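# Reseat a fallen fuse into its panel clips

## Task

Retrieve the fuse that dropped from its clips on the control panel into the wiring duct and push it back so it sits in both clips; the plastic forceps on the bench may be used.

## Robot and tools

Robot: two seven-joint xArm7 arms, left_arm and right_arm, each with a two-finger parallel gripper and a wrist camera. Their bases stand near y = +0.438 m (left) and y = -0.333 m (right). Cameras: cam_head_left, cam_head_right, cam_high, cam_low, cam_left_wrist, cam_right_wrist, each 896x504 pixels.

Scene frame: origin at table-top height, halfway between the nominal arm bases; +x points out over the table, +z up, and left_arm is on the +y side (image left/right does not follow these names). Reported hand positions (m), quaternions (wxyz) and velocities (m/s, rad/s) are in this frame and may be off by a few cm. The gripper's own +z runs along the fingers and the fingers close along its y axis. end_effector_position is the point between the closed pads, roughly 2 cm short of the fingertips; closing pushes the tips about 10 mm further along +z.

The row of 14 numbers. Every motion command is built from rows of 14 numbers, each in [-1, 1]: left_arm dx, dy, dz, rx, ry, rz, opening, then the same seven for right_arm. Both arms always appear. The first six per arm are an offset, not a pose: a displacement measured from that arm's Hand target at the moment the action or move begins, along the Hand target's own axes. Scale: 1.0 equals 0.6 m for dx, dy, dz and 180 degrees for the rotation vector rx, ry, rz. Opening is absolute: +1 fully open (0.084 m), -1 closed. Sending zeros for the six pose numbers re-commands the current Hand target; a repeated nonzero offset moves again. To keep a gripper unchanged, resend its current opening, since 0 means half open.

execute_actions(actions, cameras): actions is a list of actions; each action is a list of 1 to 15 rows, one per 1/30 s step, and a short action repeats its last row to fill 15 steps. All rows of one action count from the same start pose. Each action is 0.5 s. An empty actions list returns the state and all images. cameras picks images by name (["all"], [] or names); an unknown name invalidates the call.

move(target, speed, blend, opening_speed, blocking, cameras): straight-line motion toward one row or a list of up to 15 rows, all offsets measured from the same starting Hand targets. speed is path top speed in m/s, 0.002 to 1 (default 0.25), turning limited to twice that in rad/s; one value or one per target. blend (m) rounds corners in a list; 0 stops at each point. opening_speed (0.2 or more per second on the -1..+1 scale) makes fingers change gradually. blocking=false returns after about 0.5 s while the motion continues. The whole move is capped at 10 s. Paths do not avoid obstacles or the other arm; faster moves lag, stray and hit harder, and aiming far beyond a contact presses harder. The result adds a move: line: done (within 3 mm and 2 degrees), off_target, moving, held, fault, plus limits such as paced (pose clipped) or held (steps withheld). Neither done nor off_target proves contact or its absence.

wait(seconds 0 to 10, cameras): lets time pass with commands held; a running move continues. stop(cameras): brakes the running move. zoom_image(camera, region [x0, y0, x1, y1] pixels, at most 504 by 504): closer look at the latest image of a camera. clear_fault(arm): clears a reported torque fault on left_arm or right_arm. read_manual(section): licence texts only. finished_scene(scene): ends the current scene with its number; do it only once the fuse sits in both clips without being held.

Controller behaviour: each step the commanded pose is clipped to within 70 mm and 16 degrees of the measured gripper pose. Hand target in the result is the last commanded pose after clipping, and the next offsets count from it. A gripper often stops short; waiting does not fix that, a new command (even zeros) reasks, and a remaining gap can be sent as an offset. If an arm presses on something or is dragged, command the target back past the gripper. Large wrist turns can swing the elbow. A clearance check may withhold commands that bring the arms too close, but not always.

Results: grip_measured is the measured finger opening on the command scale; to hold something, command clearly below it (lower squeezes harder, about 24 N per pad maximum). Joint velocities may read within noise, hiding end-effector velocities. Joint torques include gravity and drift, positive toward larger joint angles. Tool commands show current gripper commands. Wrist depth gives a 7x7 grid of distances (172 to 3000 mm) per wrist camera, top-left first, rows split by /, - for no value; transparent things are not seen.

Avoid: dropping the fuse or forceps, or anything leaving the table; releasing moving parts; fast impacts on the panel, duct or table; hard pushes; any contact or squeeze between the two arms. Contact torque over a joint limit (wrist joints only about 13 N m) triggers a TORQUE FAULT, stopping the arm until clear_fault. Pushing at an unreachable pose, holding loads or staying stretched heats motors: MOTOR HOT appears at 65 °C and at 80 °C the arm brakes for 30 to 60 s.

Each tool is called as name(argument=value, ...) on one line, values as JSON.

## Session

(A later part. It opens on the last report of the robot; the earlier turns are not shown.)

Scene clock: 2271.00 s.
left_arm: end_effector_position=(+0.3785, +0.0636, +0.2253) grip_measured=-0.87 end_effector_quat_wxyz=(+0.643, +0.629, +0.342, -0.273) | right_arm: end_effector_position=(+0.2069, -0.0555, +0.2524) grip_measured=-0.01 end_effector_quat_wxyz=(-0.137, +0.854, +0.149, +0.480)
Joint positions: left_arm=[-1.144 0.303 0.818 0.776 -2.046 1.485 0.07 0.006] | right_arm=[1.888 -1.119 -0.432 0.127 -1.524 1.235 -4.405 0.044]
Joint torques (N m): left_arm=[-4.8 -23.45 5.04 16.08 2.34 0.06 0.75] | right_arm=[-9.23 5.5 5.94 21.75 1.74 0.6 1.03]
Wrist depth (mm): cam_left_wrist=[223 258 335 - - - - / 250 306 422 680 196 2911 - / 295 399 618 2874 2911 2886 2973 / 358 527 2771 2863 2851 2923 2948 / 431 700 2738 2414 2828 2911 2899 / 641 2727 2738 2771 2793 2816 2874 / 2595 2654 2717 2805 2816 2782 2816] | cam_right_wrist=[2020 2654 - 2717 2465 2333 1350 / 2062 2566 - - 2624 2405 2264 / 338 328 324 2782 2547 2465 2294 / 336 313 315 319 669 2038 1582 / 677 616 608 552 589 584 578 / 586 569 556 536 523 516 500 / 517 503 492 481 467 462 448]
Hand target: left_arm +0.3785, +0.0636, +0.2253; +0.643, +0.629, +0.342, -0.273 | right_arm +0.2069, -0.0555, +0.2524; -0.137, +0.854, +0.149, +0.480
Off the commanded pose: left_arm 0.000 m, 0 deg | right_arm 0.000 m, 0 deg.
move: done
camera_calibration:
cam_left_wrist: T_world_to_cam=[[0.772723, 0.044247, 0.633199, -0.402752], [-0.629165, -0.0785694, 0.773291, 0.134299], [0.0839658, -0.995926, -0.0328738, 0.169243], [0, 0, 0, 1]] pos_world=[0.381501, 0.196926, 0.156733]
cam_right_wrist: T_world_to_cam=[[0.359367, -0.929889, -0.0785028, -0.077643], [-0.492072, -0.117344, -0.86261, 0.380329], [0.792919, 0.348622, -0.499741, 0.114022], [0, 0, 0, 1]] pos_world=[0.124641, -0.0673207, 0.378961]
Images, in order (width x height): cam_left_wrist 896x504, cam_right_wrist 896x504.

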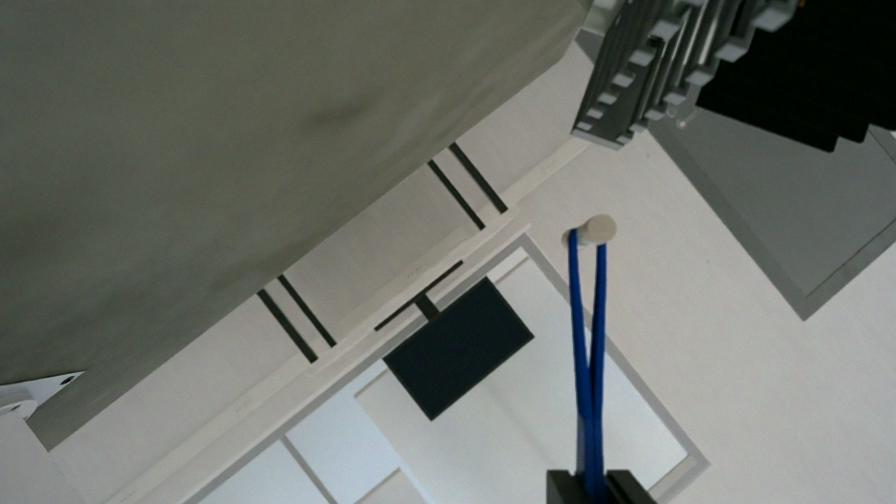

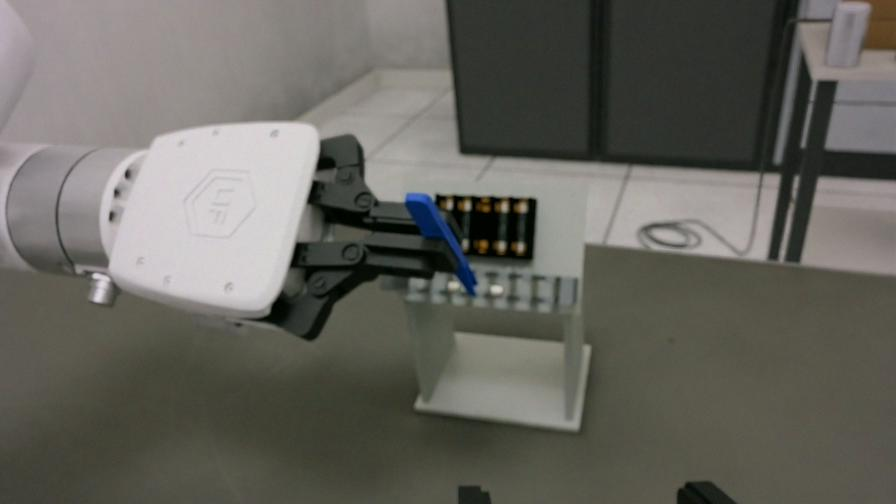

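move(target=[[-0.05,-0.01,0.002,0,0,0.03,-0.98,0,0,0,0,0,0,0],[-0.0701,0.0361,0.007,0.4916,0.0872,0.1027,-0.98,0,0,0,0,0,0,0]], speed=0.12, blend=0.02, cameras=["cam_right_wrist","cam_left_wrist","cam_head_left","cam_head_right"])

zoom_image(camera="cam_left_wrist", region=[440, 100, 740, 400])

zoom_image(camera="cam_right_wrist", region=[340, 120, 600, 380])

Scene clock: 2329.67 s.
left_arm: end_effector_position=(+0.3699, +0.0574, +0.2716) grip_measured=-0.87 end_effector_quat_wxyz=(+0.009, +0.966, +0.037, -0.257) | right_arm: end_effector_position=(+0.2069, -0.0555, +0.2524) grip_measured=-0.01 end_effector_quat_wxyz=(-0.137, +0.854, +0.149, +0.480)
Joint positions: left_arm=[-0.995 0.783 0.796 2.202 -0.777 2.053 -0.521 0.006] | right_arm=[1.888 -1.119 -0.432 0.127 -1.524 1.235 -4.405 0.044]
Joint torques (N m): left_arm=[4.63 -29.47 4.01 25.04 0.47 0.69 -1.02] | right_arm=[-9.12 5.48 6.08 21.56 1.71 0.58 0.81]
Wrist depth (mm): cam_left_wrist=[334 334 334 202 334 324 333 / 357 355 355 356 356 354 355 / 381 381 380 380 380 379 379 / 401 401 401 401 401 400 400 / 433 433 432 432 432 432 431 / 471 469 460 469 468 469 469 / 512 512 501 500 500 511 509] | cam_right_wrist=[2074 2381 277 266 2457 2294 1350 / 2119 2501 280 2675 2595 2389 2249 / 1996 2431 880 438 2547 2538 2279 / 838 804 779 443 671 2056 1578 / 698 676 655 555 588 585 575 / 588 571 556 537 521 518 500 / 514 505 496 482 468 460 448]
Hand target: left_arm +0.3699, +0.0574, +0.2716; +0.009, +0.966, +0.037, -0.257 | right_arm +0.2069, -0.0555, +0.2524; -0.137, +0.854, +0.149, +0.480
Off the commanded pose: left_arm 0.000 m, 0 deg | right_arm 0.000 m, 0 deg.
move: done
camera_calibration:
cam_left_wrist: T_world_to_cam=[[0.0554262, -0.998449, -0.00532556, 0.0735384], [-0.865533, -0.0507055, 0.498279, 0.253107], [-0.497776, -0.0230083, -0.867001, 0.551261], [0, 0, 0, 1]] pos_world=[0.489401, 0.0989418, 0.352217]
cam_right_wrist: T_world_to_cam=[[0.359367, -0.929889, -0.0785028, -0.077643], [-0.492072, -0.117344, -0.86261, 0.380329], [0.792919, 0.348622, -0.499741, 0.114022], [0, 0, 0, 1]] pos_world=[0.124641, -0.0673207, 0.378961]
Images, in order (width x height): cam_head_left 896x504, cam_head_right 896x504, cam_left_wrist 896x504, cam_right_wrist 896x504.

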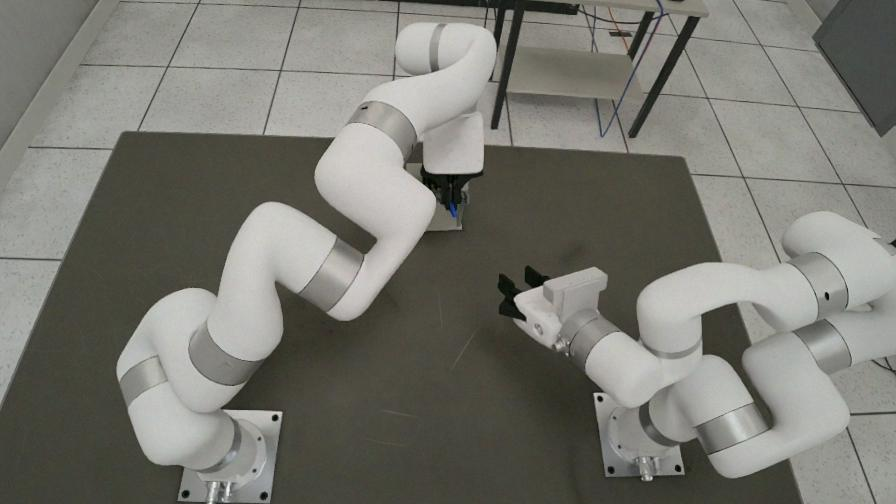

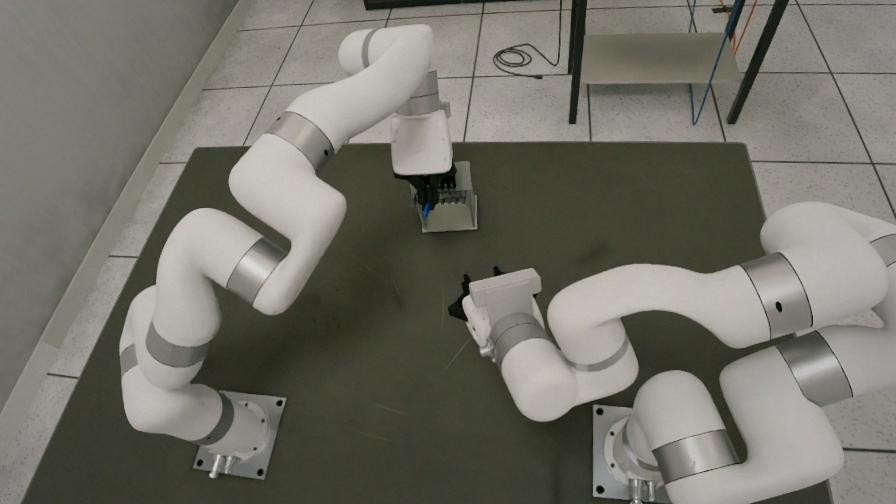

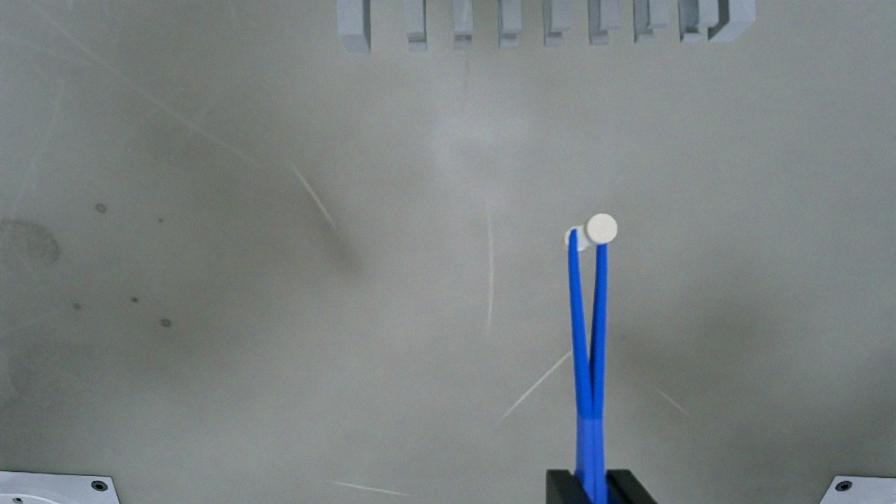

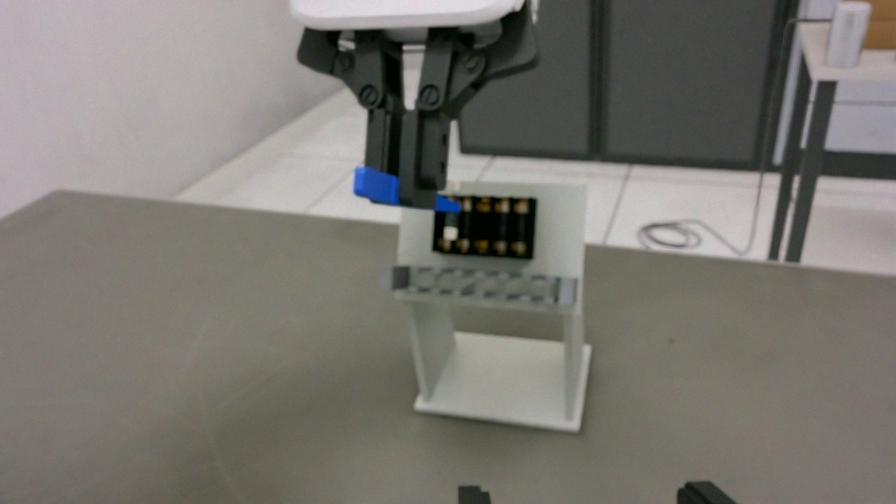

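Scaled by 1.680 from the camera's 896x504 image, which has a finer 1280x720 frame.

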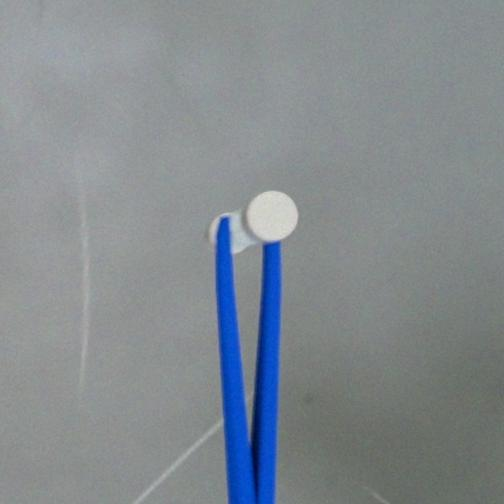

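Scaled by 1.938 from the camera's 896x504 image, which has a finer 1280x720 frame.

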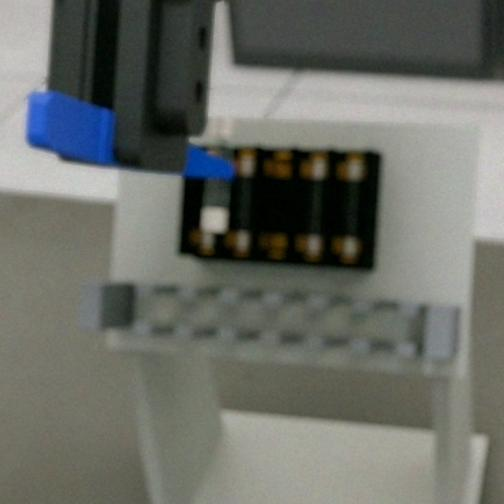

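move(target=[[0.0945,0,0.0128,0,0,0,-0.98,0,0,0,0,0,0,0]], speed=0.08, cameras=["cam_right_wrist","cam_left_wrist"])

zoom_image(camera="cam_right_wrist", region=[420, 180, 560, 300])

zoom_image(camera="cam_left_wrist", region=[340, 0, 760, 400])

Scene clock: 2350.47 s.
left_arm: end_effector_position=(+0.4151, +0.0609, +0.2368) grip_measured=-0.87 end_effector_quat_wxyz=(+0.010, +0.966, +0.037, -0.257) | right_arm: end_effector_position=(+0.2069, -0.0555, +0.2524) grip_measured=-0.01 end_effector_quat_wxyz=(-0.137, +0.854, +0.149, +0.480)
Joint positions: left_arm=[-0.793 0.984 0.725 2.509 -0.849 2.106 -0.547 0.006] | right_arm=[1.888 -1.119 -0.432 0.127 -1.524 1.235 -4.405 0.044]
Joint torques (N m): left_arm=[4.67 -32.67 2.17 23.71 -4.24 0.6 -0.86] | right_arm=[-8.94 5.57 6.08 21.71 1.6 0.64 0.83]
Wrist depth (mm): cam_left_wrist=[302 - - - - - 299 / 321 321 - - - 178 318 / 343 338 180 179 178 188 339 / 362 361 362 360 360 359 358 / 389 389 390 380 387 387 386 / 423 422 421 413 419 419 418 / 462 461 451 449 448 457 455] | cam_right_wrist=[2068 2585 327 310 2439 2325 1353 / 2125 2664 - 337 2575 2405 2242 / 2044 2604 2886 335 2538 2465 2264 / 834 801 782 456 669 2099 1589 / 695 675 654 552 588 584 579 / 588 571 556 536 523 516 501 / 517 505 493 482 470 462 446]
Hand target: left_arm +0.4152, +0.0609, +0.2368; +0.009, +0.966, +0.037, -0.257 | right_arm +0.2069, -0.0555, +0.2524; -0.137, +0.854, +0.149, +0.480
Off the commanded pose: left_arm 0.000 m, 0 deg | right_arm 0.000 m, 0 deg.
MOTOR HOT: joint 4 (elbow) of the left arm reports 65 °C; the controller stops that arm at 80 °C. To cool a motor, set the load down, stop pushing, or move to a pose that needs little force. At that limit the left arm can sag while its brakes close.
move: done
camera_calibration:
cam_left_wrist: T_world_to_cam=[[0.0555279, -0.998444, -0.00514684, 0.0741304], [-0.865571, -0.0507065, 0.498212, 0.309833], [-0.497698, -0.0232097, -0.86704, 0.543572], [0, 0, 0, 1]] pos_world=[0.534601, 0.102342, 0.317317]
cam_right_wrist: T_world_to_cam=[[0.359367, -0.929889, -0.0785028, -0.077643], [-0.492072, -0.117344, -0.86261, 0.380329], [0.792919, 0.348622, -0.499741, 0.114022], [0, 0, 0, 1]] pos_world=[0.124641, -0.0673207, 0.378961]
Images, in order (width x height): cam_left_wrist 896x504, cam_right_wrist 896x504.

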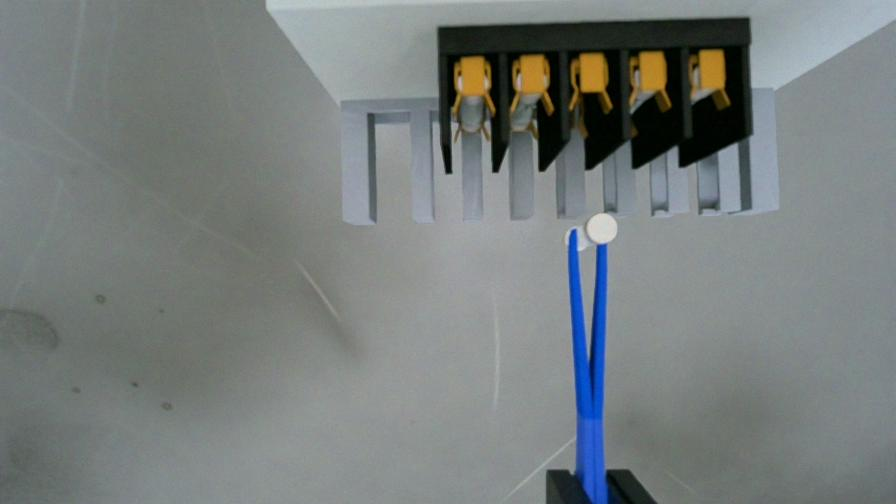

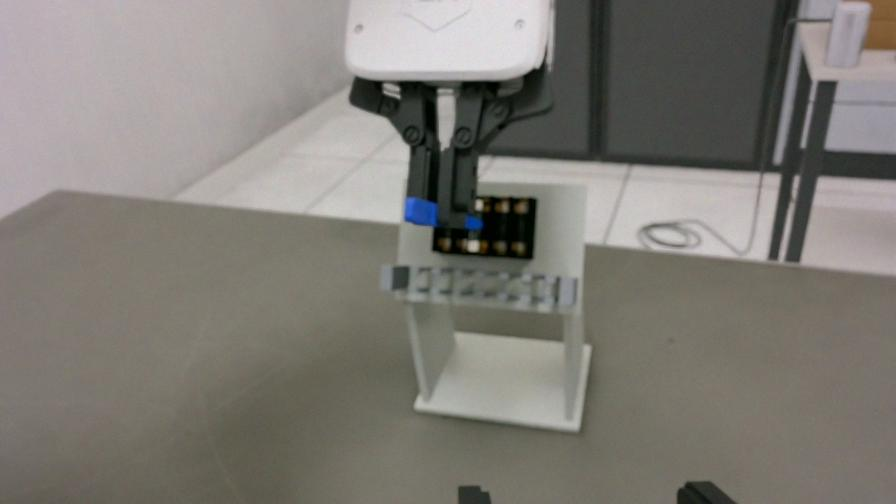

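Scaled by 3.600 from the camera's 896x504 image, which has a finer 1280x720 frame.

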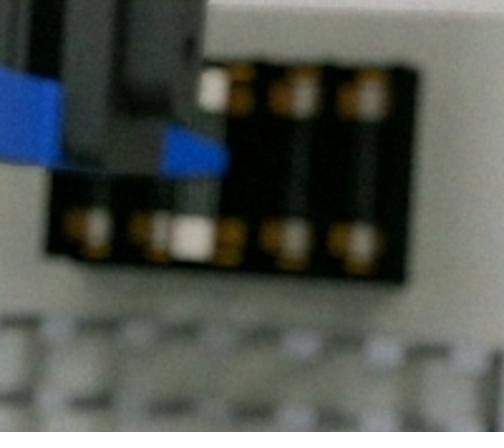

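Scaled by 1.200 from the camera's 896x504 image, which has a finer 1280x720 frame.

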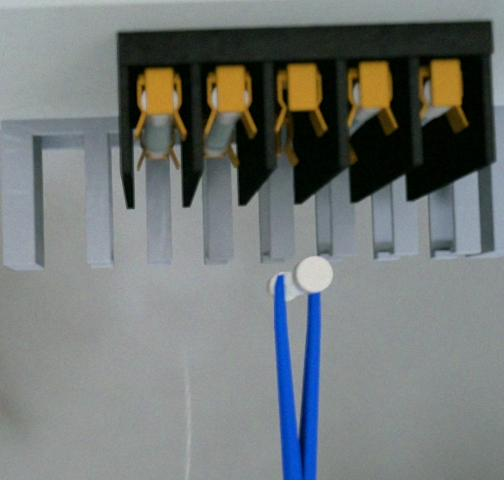

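move(target=[[0.0147,-0.002,0.0085,-0.0222,0.0222,0,-0.98,0,0,0,0,0,0,0]], speed=0.06, cameras=["cam_right_wrist","cam_left_wrist"])

zoom_image(camera="cam_right_wrist", region=[430, 190, 550, 270])

zoom_image(camera="cam_left_wrist", region=[420, 0, 760, 340])

Scene clock: 2395.10 s.
left_arm: end_effector_position=(+0.4202, +0.0625, +0.2280) grip_measured=-0.87 end_effector_quat_wxyz=(+0.042, +0.973, +0.046, -0.222) | right_arm: end_effector_position=(+0.2069, -0.0555, +0.2524) grip_measured=-0.01 end_effector_quat_wxyz=(-0.137, +0.854, +0.149, +0.480)
Joint positions: left_arm=[-0.947 0.846 0.802 2.175 -0.813 1.906 -0.444 0.006] | right_arm=[1.888 -1.119 -0.432 0.127 -1.524 1.235 -4.405 0.044]
Joint torques (N m): left_arm=[-4.56 -38.7 8.08 16.71 3.16 -3.2 0.74] | right_arm=[-9.03 5.55 6.08 21.61 1.59 0.6 0.9]
Wrist depth (mm): cam_left_wrist=[284 - - 284 287 213 302 / 300 308 - - - - 322 / 317 321 181 - - 183 341 / 333 336 344 346 350 354 359 / 351 356 361 365 371 376 381 / 375 380 386 392 397 403 409 / 402 409 411 417 423 434 442] | cam_right_wrist=[2119 2585 329 313 2405 2249 1356 / 2138 2604 353 332 2585 2397 2257 / 2002 2566 2793 342 2510 2474 2279 / 835 804 771 445 670 2056 1589 / 696 675 654 553 588 587 574 / 587 572 554 535 523 517 500 / 517 504 493 483 469 461 448]
Hand target: left_arm +0.4202, +0.0625, +0.2280; +0.042, +0.973, +0.046, -0.222 | right_arm +0.2069, -0.0555, +0.2524; -0.137, +0.854, +0.149, +0.480
Off the commanded pose: left_arm 0.000 m, 0 deg | right_arm 0.000 m, 0 deg.
MOTOR HOT: still on. Joint 4 (elbow) of the left arm reports 64 °C.
move: done
camera_calibration:
cam_left_wrist: T_world_to_cam=[[0.088132, -0.994597, 0.0548618, 0.0478635], [-0.898348, -0.0555671, 0.435756, 0.347027], [-0.430353, -0.0876891, -0.898391, 0.521363], [0, 0, 0, 1]] pos_world=[0.531903, 0.112606, 0.314543]
cam_right_wrist: T_world_to_cam=[[0.359367, -0.929889, -0.0785028, -0.077643], [-0.492072, -0.117344, -0.86261, 0.380329], [0.792919, 0.348622, -0.499741, 0.114022], [0, 0, 0, 1]] pos_world=[0.124641, -0.0673207, 0.378961]
Images, in order (width x height): cam_left_wrist 896x504, cam_right_wrist 896x504.

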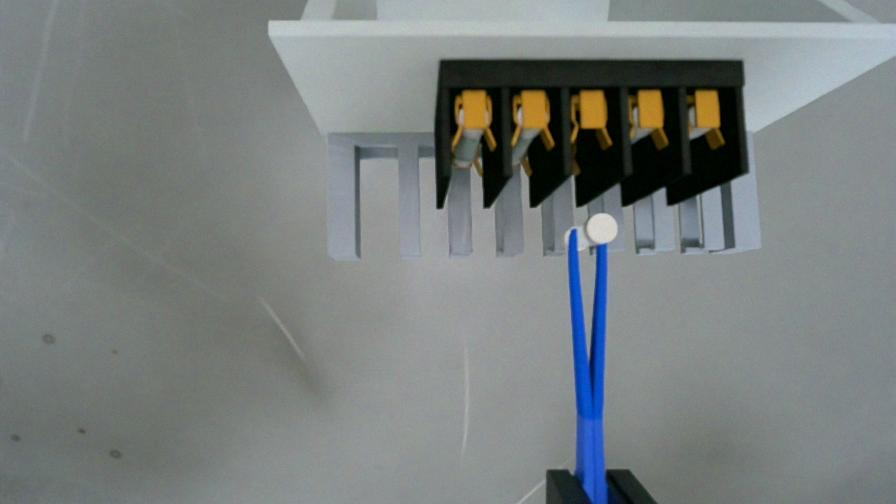

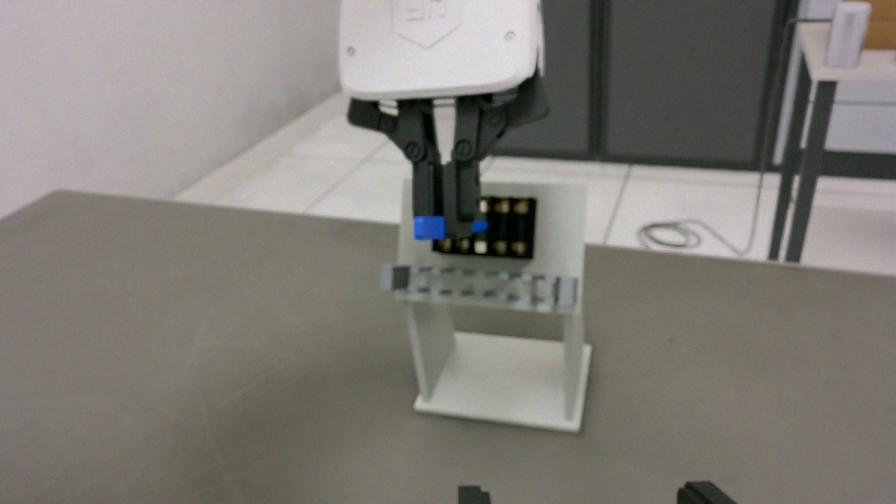

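Scaled by 4.200 from the camera's 896x504 image, which has a finer 1280x720 frame.

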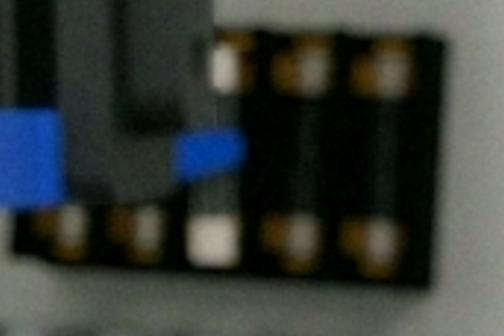

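Scaled by 1.482 from the camera's 896x504 image, which has a finer 1280x720 frame.

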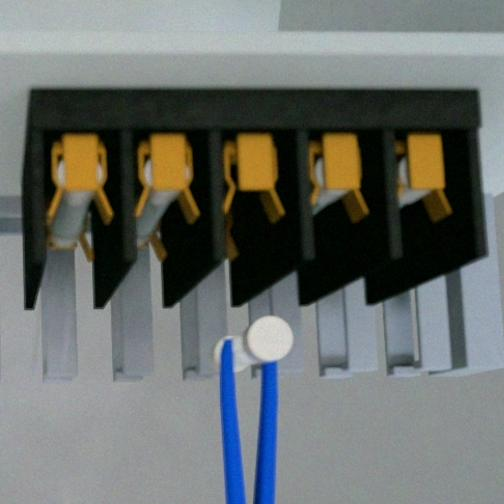

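wait(seconds=0.1, cameras=["cam_head_left","cam_head_right","cam_high","cam_right_wrist"])

zoom_image(camera="cam_head_right", region=[390, 150, 490, 240])

zoom_image(camera="cam_head_left", region=[390, 140, 490, 240])

zoom_image(camera="cam_high", region=[430, 200, 530, 300])

Scene clock: 2470.97 s.
left_arm: end_effector_position=(+0.4202, +0.0625, +0.2280) grip_measured=-0.87 end_effector_quat_wxyz=(+0.042, +0.973, +0.046, -0.222) | right_arm: end_effector_position=(+0.2069, -0.0555, +0.2524) grip_measured=-0.01 end_effector_quat_wxyz=(-0.137, +0.854, +0.149, +0.480)
Joint positions: left_arm=[-0.947 0.846 0.802 2.175 -0.813 1.906 -0.444 0.006] | right_arm=[1.888 -1.119 -0.432 0.127 -1.524 1.235 -4.405 0.044]
Joint torques (N m): left_arm=[-4.39 -38.79 7.87 16.84 2.98 -2.86 0.66] | right_arm=[-9.12 5.6 6.27 21.6 1.56 0.58 0.86]
Wrist depth (mm): cam_left_wrist=[285 - - 284 287 213 302 / 300 308 - - - - 323 / 317 321 181 - - 183 341 / 333 337 345 346 350 354 359 / 351 356 361 366 372 377 382 / 374 381 386 392 396 403 409 / 403 408 411 416 423 435 441] | cam_right_wrist=[2112 2575 328 314 2448 2325 1353 / 2099 2614 352 331 2644 2414 2249 / 2026 2519 2805 343 2501 2431 2333 / 838 800 771 444 671 2056 1596 / 698 677 656 550 587 582 575 / 589 572 556 535 521 515 499 / 516 503 495 482 469 460 446]
Hand target: left_arm +0.4202, +0.0625, +0.2280; +0.042, +0.973, +0.046, -0.222 | right_arm +0.2069, -0.0555, +0.2524; -0.137, +0.854, +0.149, +0.480
Tool commands: left_gripper/opening=-0.98 right_gripper/opening=+0.0
Off the commanded pose: left_arm 0.000 m, 0 deg | right_arm 0.000 m, 0 deg.
MOTOR HOT: cleared for the motors of the left arm.
wait: 0.10 s; at rest from the start
camera_calibration:
cam_right_wrist: T_world_to_cam=[[0.359367, -0.929889, -0.0785028, -0.077643], [-0.492072, -0.117344, -0.86261, 0.380329], [0.792919, 0.348622, -0.499741, 0.114022], [0, 0, 0, 1]] pos_world=[0.124641, -0.0673207, 0.378961]
Images, in order (width x height): cam_head_left 896x504, cam_head_right 896x504, cam_high 896x504, cam_right_wrist 896x504.

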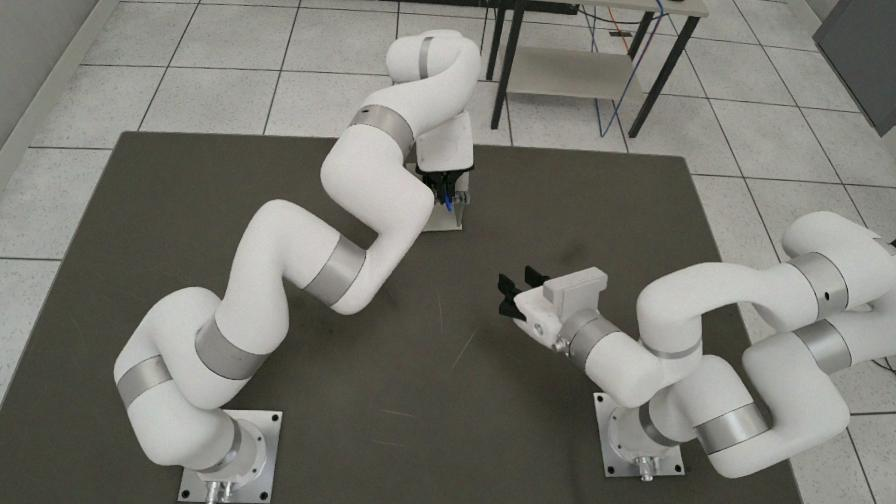

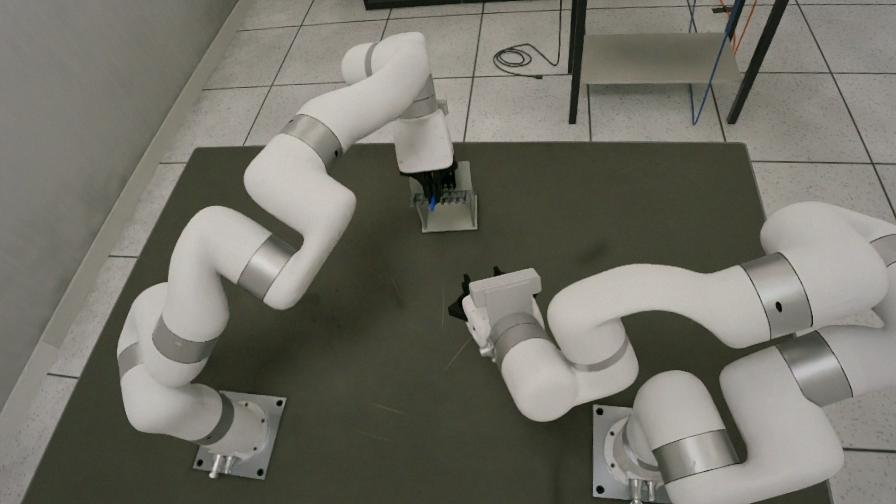

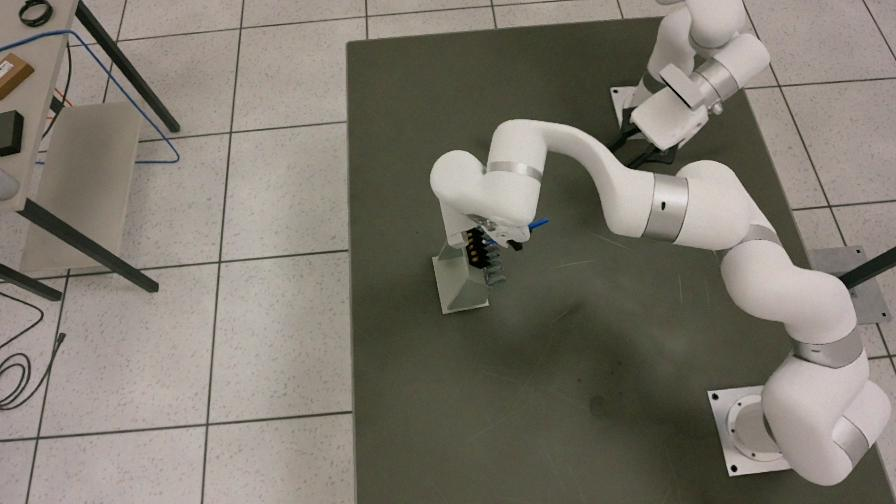

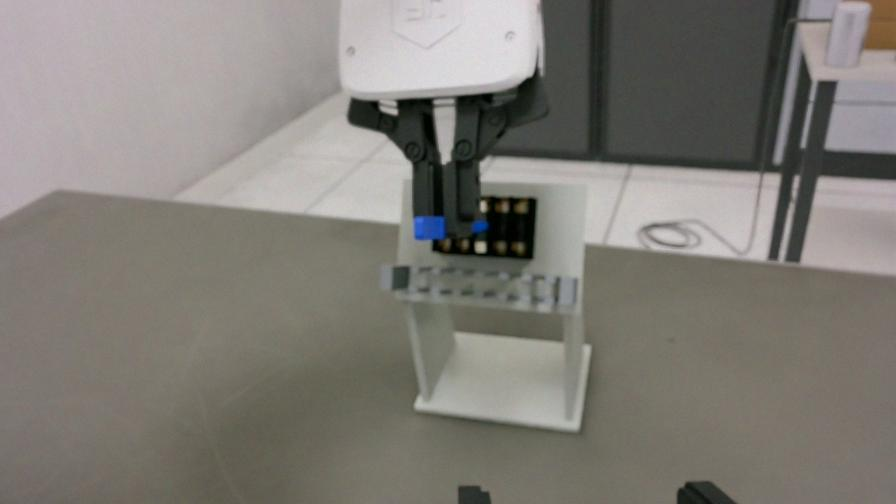

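Scaled by 5.040 from the camera's 896x504 image, which has a finer 1280x720 frame.

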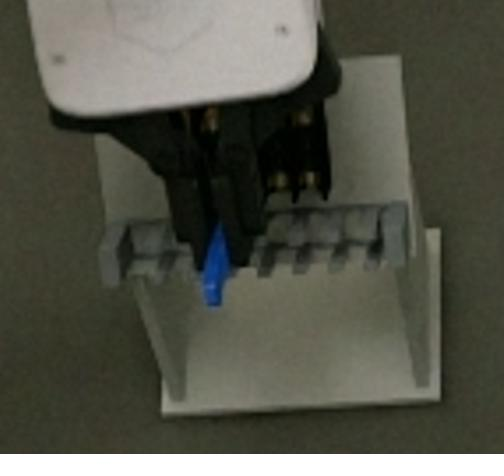

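Scaled by 5.040 from the camera's 896x504 image, which has a finer 1280x720 frame.

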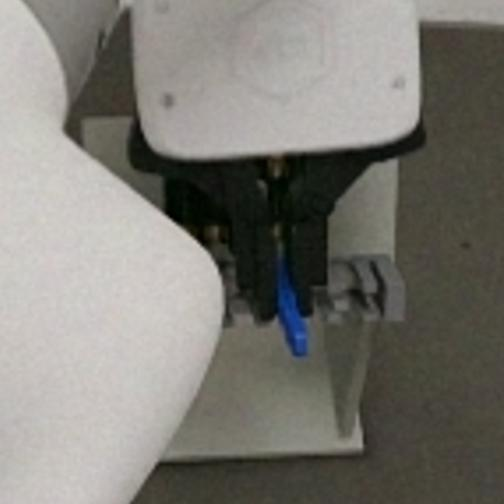

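Scaled by 5.040 from the camera's 896x504 image, which has a finer 1280x720 frame.

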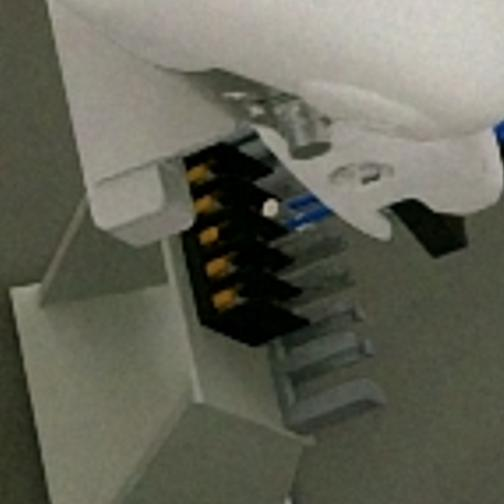

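move(target=[[0.01825,-0.0026,0.0016,0,0,0,-0.98,0,0,0,0,0,0,0]], speed=0.05, cameras=["cam_right_wrist","cam_left_wrist","cam_high"])

zoom_image(camera="cam_right_wrist", region=[430, 190, 550, 270])

zoom_image(camera="cam_left_wrist", region=[420, 0, 760, 340])

zoom_image(camera="cam_high", region=[450, 215, 510, 275])

Scene clock: 2501.10 s.
left_arm: end_effector_position=(+0.4294, +0.0647, +0.2223) grip_measured=-0.87 end_effector_quat_wxyz=(+0.042, +0.973, +0.046, -0.222) | right_arm: end_effector_position=(+0.2069, -0.0555, +0.2524) grip_measured=-0.01 end_effector_quat_wxyz=(-0.137, +0.854, +0.149, +0.480)
Joint positions: left_arm=[-0.911 0.878 0.791 2.224 -0.824 1.915 -0.443 0.006] | right_arm=[1.888 -1.119 -0.432 0.127 -1.524 1.235 -4.405 0.044]
Joint torques (N m): left_arm=[4.35 -31.85 4.4 25.12 -4.28 0.38 -0.56] | right_arm=[-8.63 5.29 6.2 21.53 1.62 0.65 0.93]
Wrist depth (mm): cam_left_wrist=[281 280 - 283 286 223 295 / 296 - - 294 - - - / 311 315 - - - - 333 / 328 331 175 176 177 180 351 / 346 350 356 359 365 368 372 / 369 374 379 383 388 395 400 / 395 401 403 409 412 424 430] | cam_right_wrist=[2093 2575 343 325 2474 2294 1348 / 2125 2624 364 340 2604 2457 2228 / 2014 2595 2793 353 2538 2431 2271 / 835 801 770 444 669 2044 1593 / 702 675 652 551 588 584 577 / 590 571 556 534 521 519 500 / 515 502 495 482 469 459 446]
Hand target: left_arm +0.4294, +0.0647, +0.2223; +0.042, +0.973, +0.046, -0.222 | right_arm +0.2069, -0.0555, +0.2524; -0.137, +0.854, +0.149, +0.480
Off the commanded pose: left_arm 0.000 m, 0 deg | right_arm 0.000 m, 0 deg.
move: done
camera_calibration:
cam_left_wrist: T_world_to_cam=[[0.0879897, -0.9946, 0.0550391, 0.0495764], [-0.898364, -0.0553625, 0.435748, 0.357885], [-0.430348, -0.0877865, -0.898384, 0.5204], [0, 0, 0, 1]] pos_world=[0.541103, 0.114806, 0.308843]
cam_right_wrist: T_world_to_cam=[[0.359367, -0.929889, -0.0785028, -0.077643], [-0.492072, -0.117344, -0.86261, 0.380329], [0.792919, 0.348622, -0.499741, 0.114022], [0, 0, 0, 1]] pos_world=[0.124641, -0.0673207, 0.378961]
Images, in order (width x height): cam_high 896x504, cam_left_wrist 896x504, cam_right_wrist 896x504.

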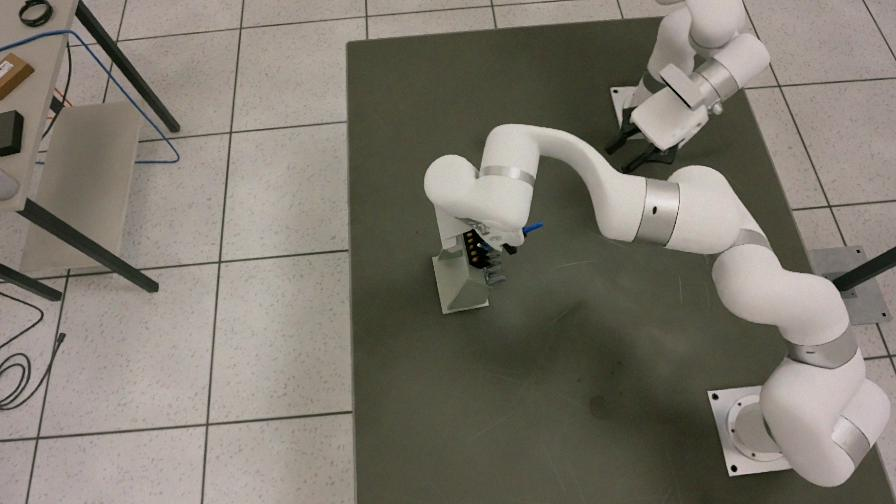

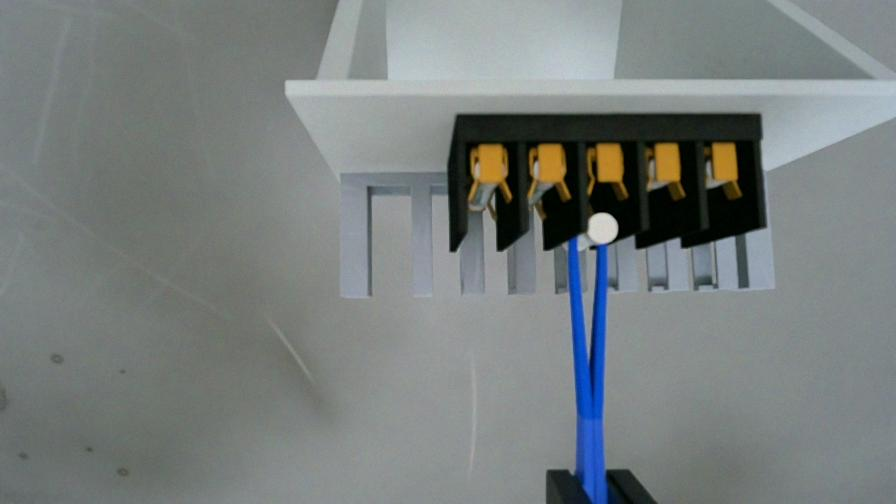

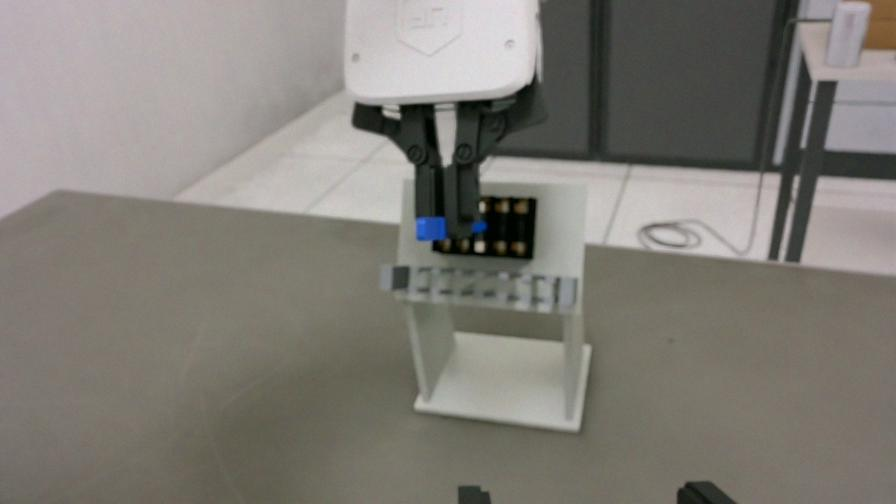

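Scaled by 4.200 from the camera's 896x504 image, which has a finer 1280x720 frame.

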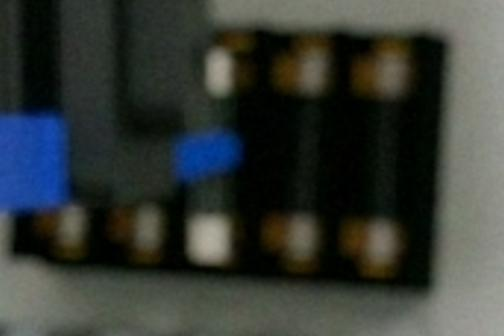

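Scaled by 1.482 from the camera's 896x504 image, which has a finer 1280x720 frame.

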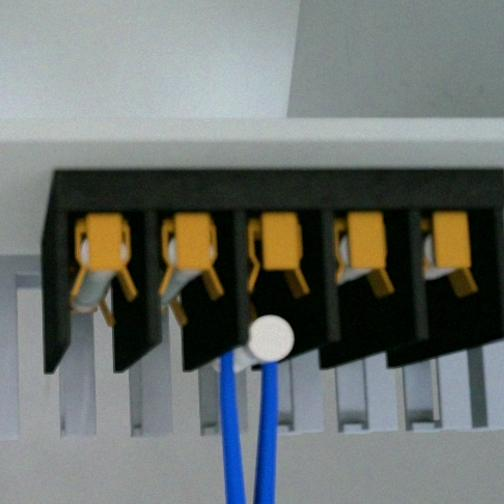

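Scaled by 8.400 from the camera's 896x504 image, which has a finer 1280x720 frame.

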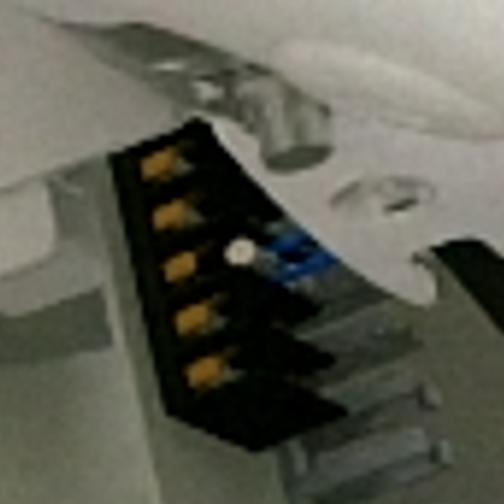

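move(target=[[0.0083,0.002,0.0008,0,0,0,-0.98,0,0,0,0,0,0,0]], speed=0.03, cameras=["cam_right_wrist","cam_left_wrist","cam_high"])

zoom_image(camera="cam_right_wrist", region=[430, 190, 550, 270])

zoom_image(camera="cam_left_wrist", region=[500, 130, 700, 330])

zoom_image(camera="cam_high", region=[450, 215, 510, 275])

Scene clock: 2535.30 s.
left_arm: end_effector_position=(+0.4338, +0.0638, +0.2197) grip_measured=-0.87 end_effector_quat_wxyz=(+0.042, +0.973, +0.046, -0.222) | right_arm: end_effector_position=(+0.2069, -0.0555, +0.2524) grip_measured=-0.01 end_effector_quat_wxyz=(-0.137, +0.854, +0.149, +0.480)
Joint positions: left_arm=[-0.889 0.9 0.782 2.261 -0.832 1.924 -0.45 0.006] | right_arm=[1.888 -1.119 -0.432 0.127 -1.524 1.235 -4.405 0.044]
Joint torques (N m): left_arm=[4.74 -31.89 4.26 24.87 -4.48 0.34 -0.51] | right_arm=[-8.64 5.51 6.33 21.53 1.58 0.54 0.91]
Wrist depth (mm): cam_left_wrist=[278 277 219 282 283 217 293 / 290 - - 294 295 219 - / 309 315 - - - - 332 / 324 328 175 - - 181 349 / 342 348 354 357 360 365 370 / 365 369 375 380 384 391 396 / 391 397 399 404 410 420 427] | cam_right_wrist=[2074 2614 - 329 2465 2294 1343 / 2138 2604 - 345 2624 2414 2264 / 1991 2585 2771 356 2492 2448 2257 / 836 802 775 444 671 2044 1600 / 700 673 652 552 589 587 576 / 586 569 555 536 522 515 498 / 516 504 493 481 469 461 447]
Hand target: left_arm +0.4338, +0.0638, +0.2197; +0.042, +0.973, +0.046, -0.222 | right_arm +0.2069, -0.0555, +0.2524; -0.137, +0.854, +0.149, +0.480
Off the commanded pose: left_arm 0.000 m, 0 deg | right_arm 0.000 m, 0 deg.
move: done
camera_calibration:
cam_left_wrist: T_world_to_cam=[[0.088174, -0.994588, 0.0549514, 0.0483563], [-0.898345, -0.0555658, 0.435761, 0.362887], [-0.43035, -0.0877882, -0.898383, 0.51997], [0, 0, 0, 1]] pos_world=[0.545503, 0.113906, 0.306343]
cam_right_wrist: T_world_to_cam=[[0.359367, -0.929889, -0.0785028, -0.077643], [-0.492072, -0.117344, -0.86261, 0.380329], [0.792919, 0.348622, -0.499741, 0.114022], [0, 0, 0, 1]] pos_world=[0.124641, -0.0673207, 0.378961]
Images, in order (width x height): cam_high 896x504, cam_left_wrist 896x504, cam_right_wrist 896x504.

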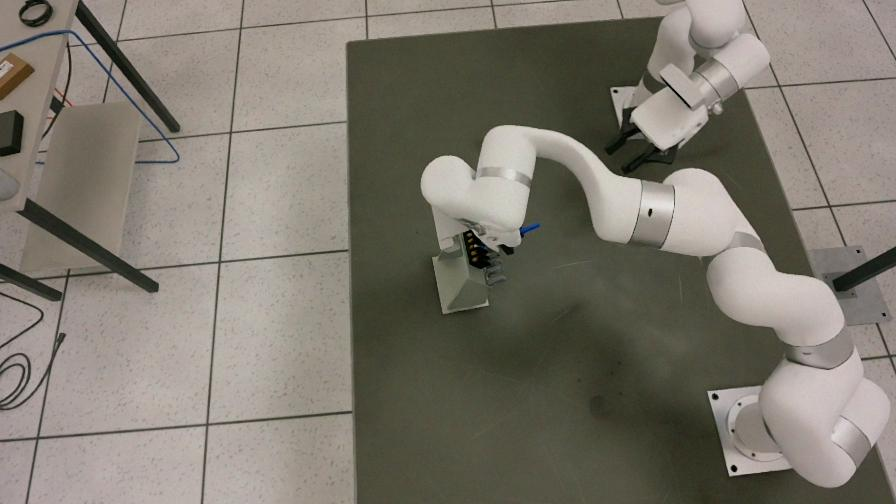

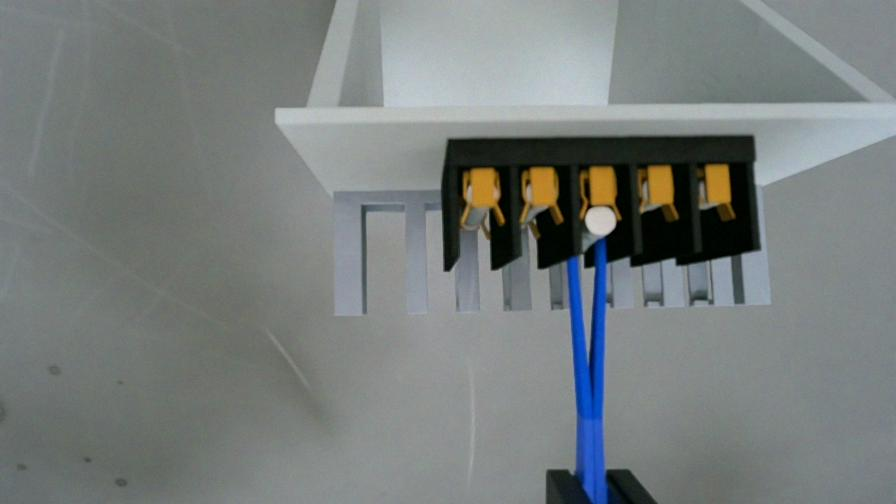

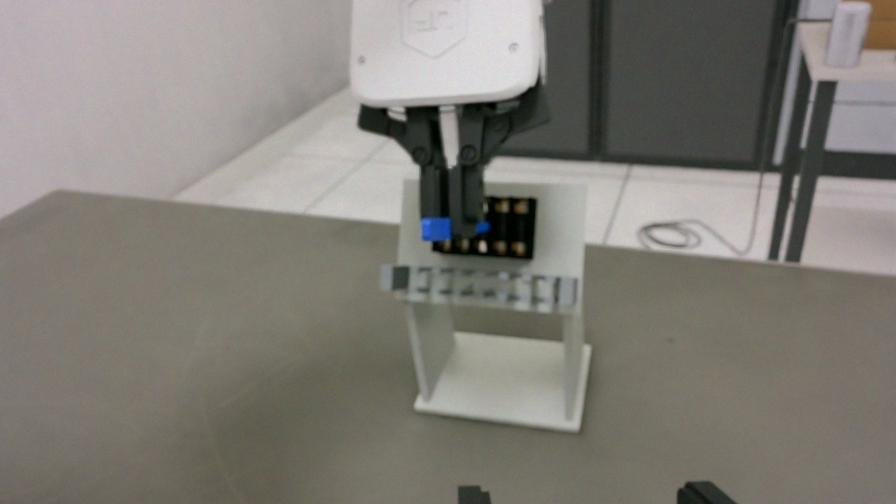

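Scaled by 4.200 from the camera's 896x504 image, which has a finer 1280x720 frame.

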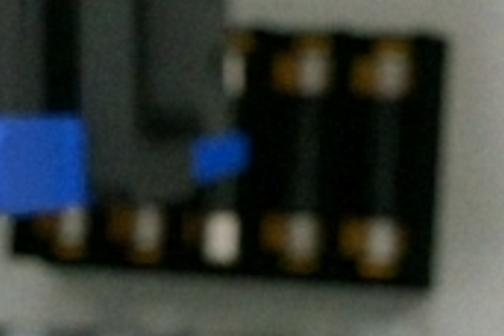

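Scaled by 2.520 from the camera's 896x504 image, which has a finer 1280x720 frame.

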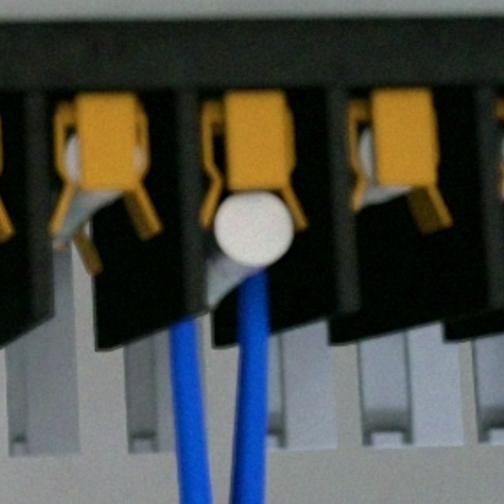

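Scaled by 8.400 from the camera's 896x504 image, which has a finer 1280x720 frame.

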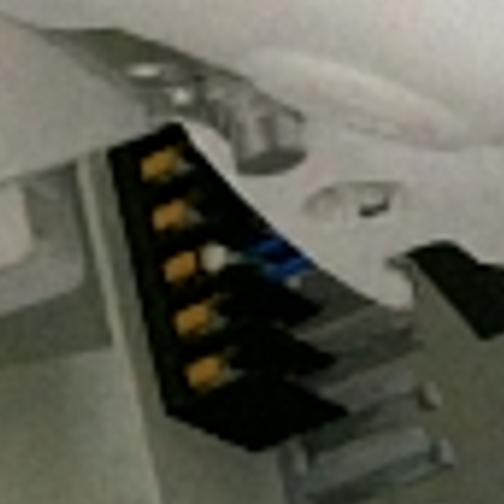

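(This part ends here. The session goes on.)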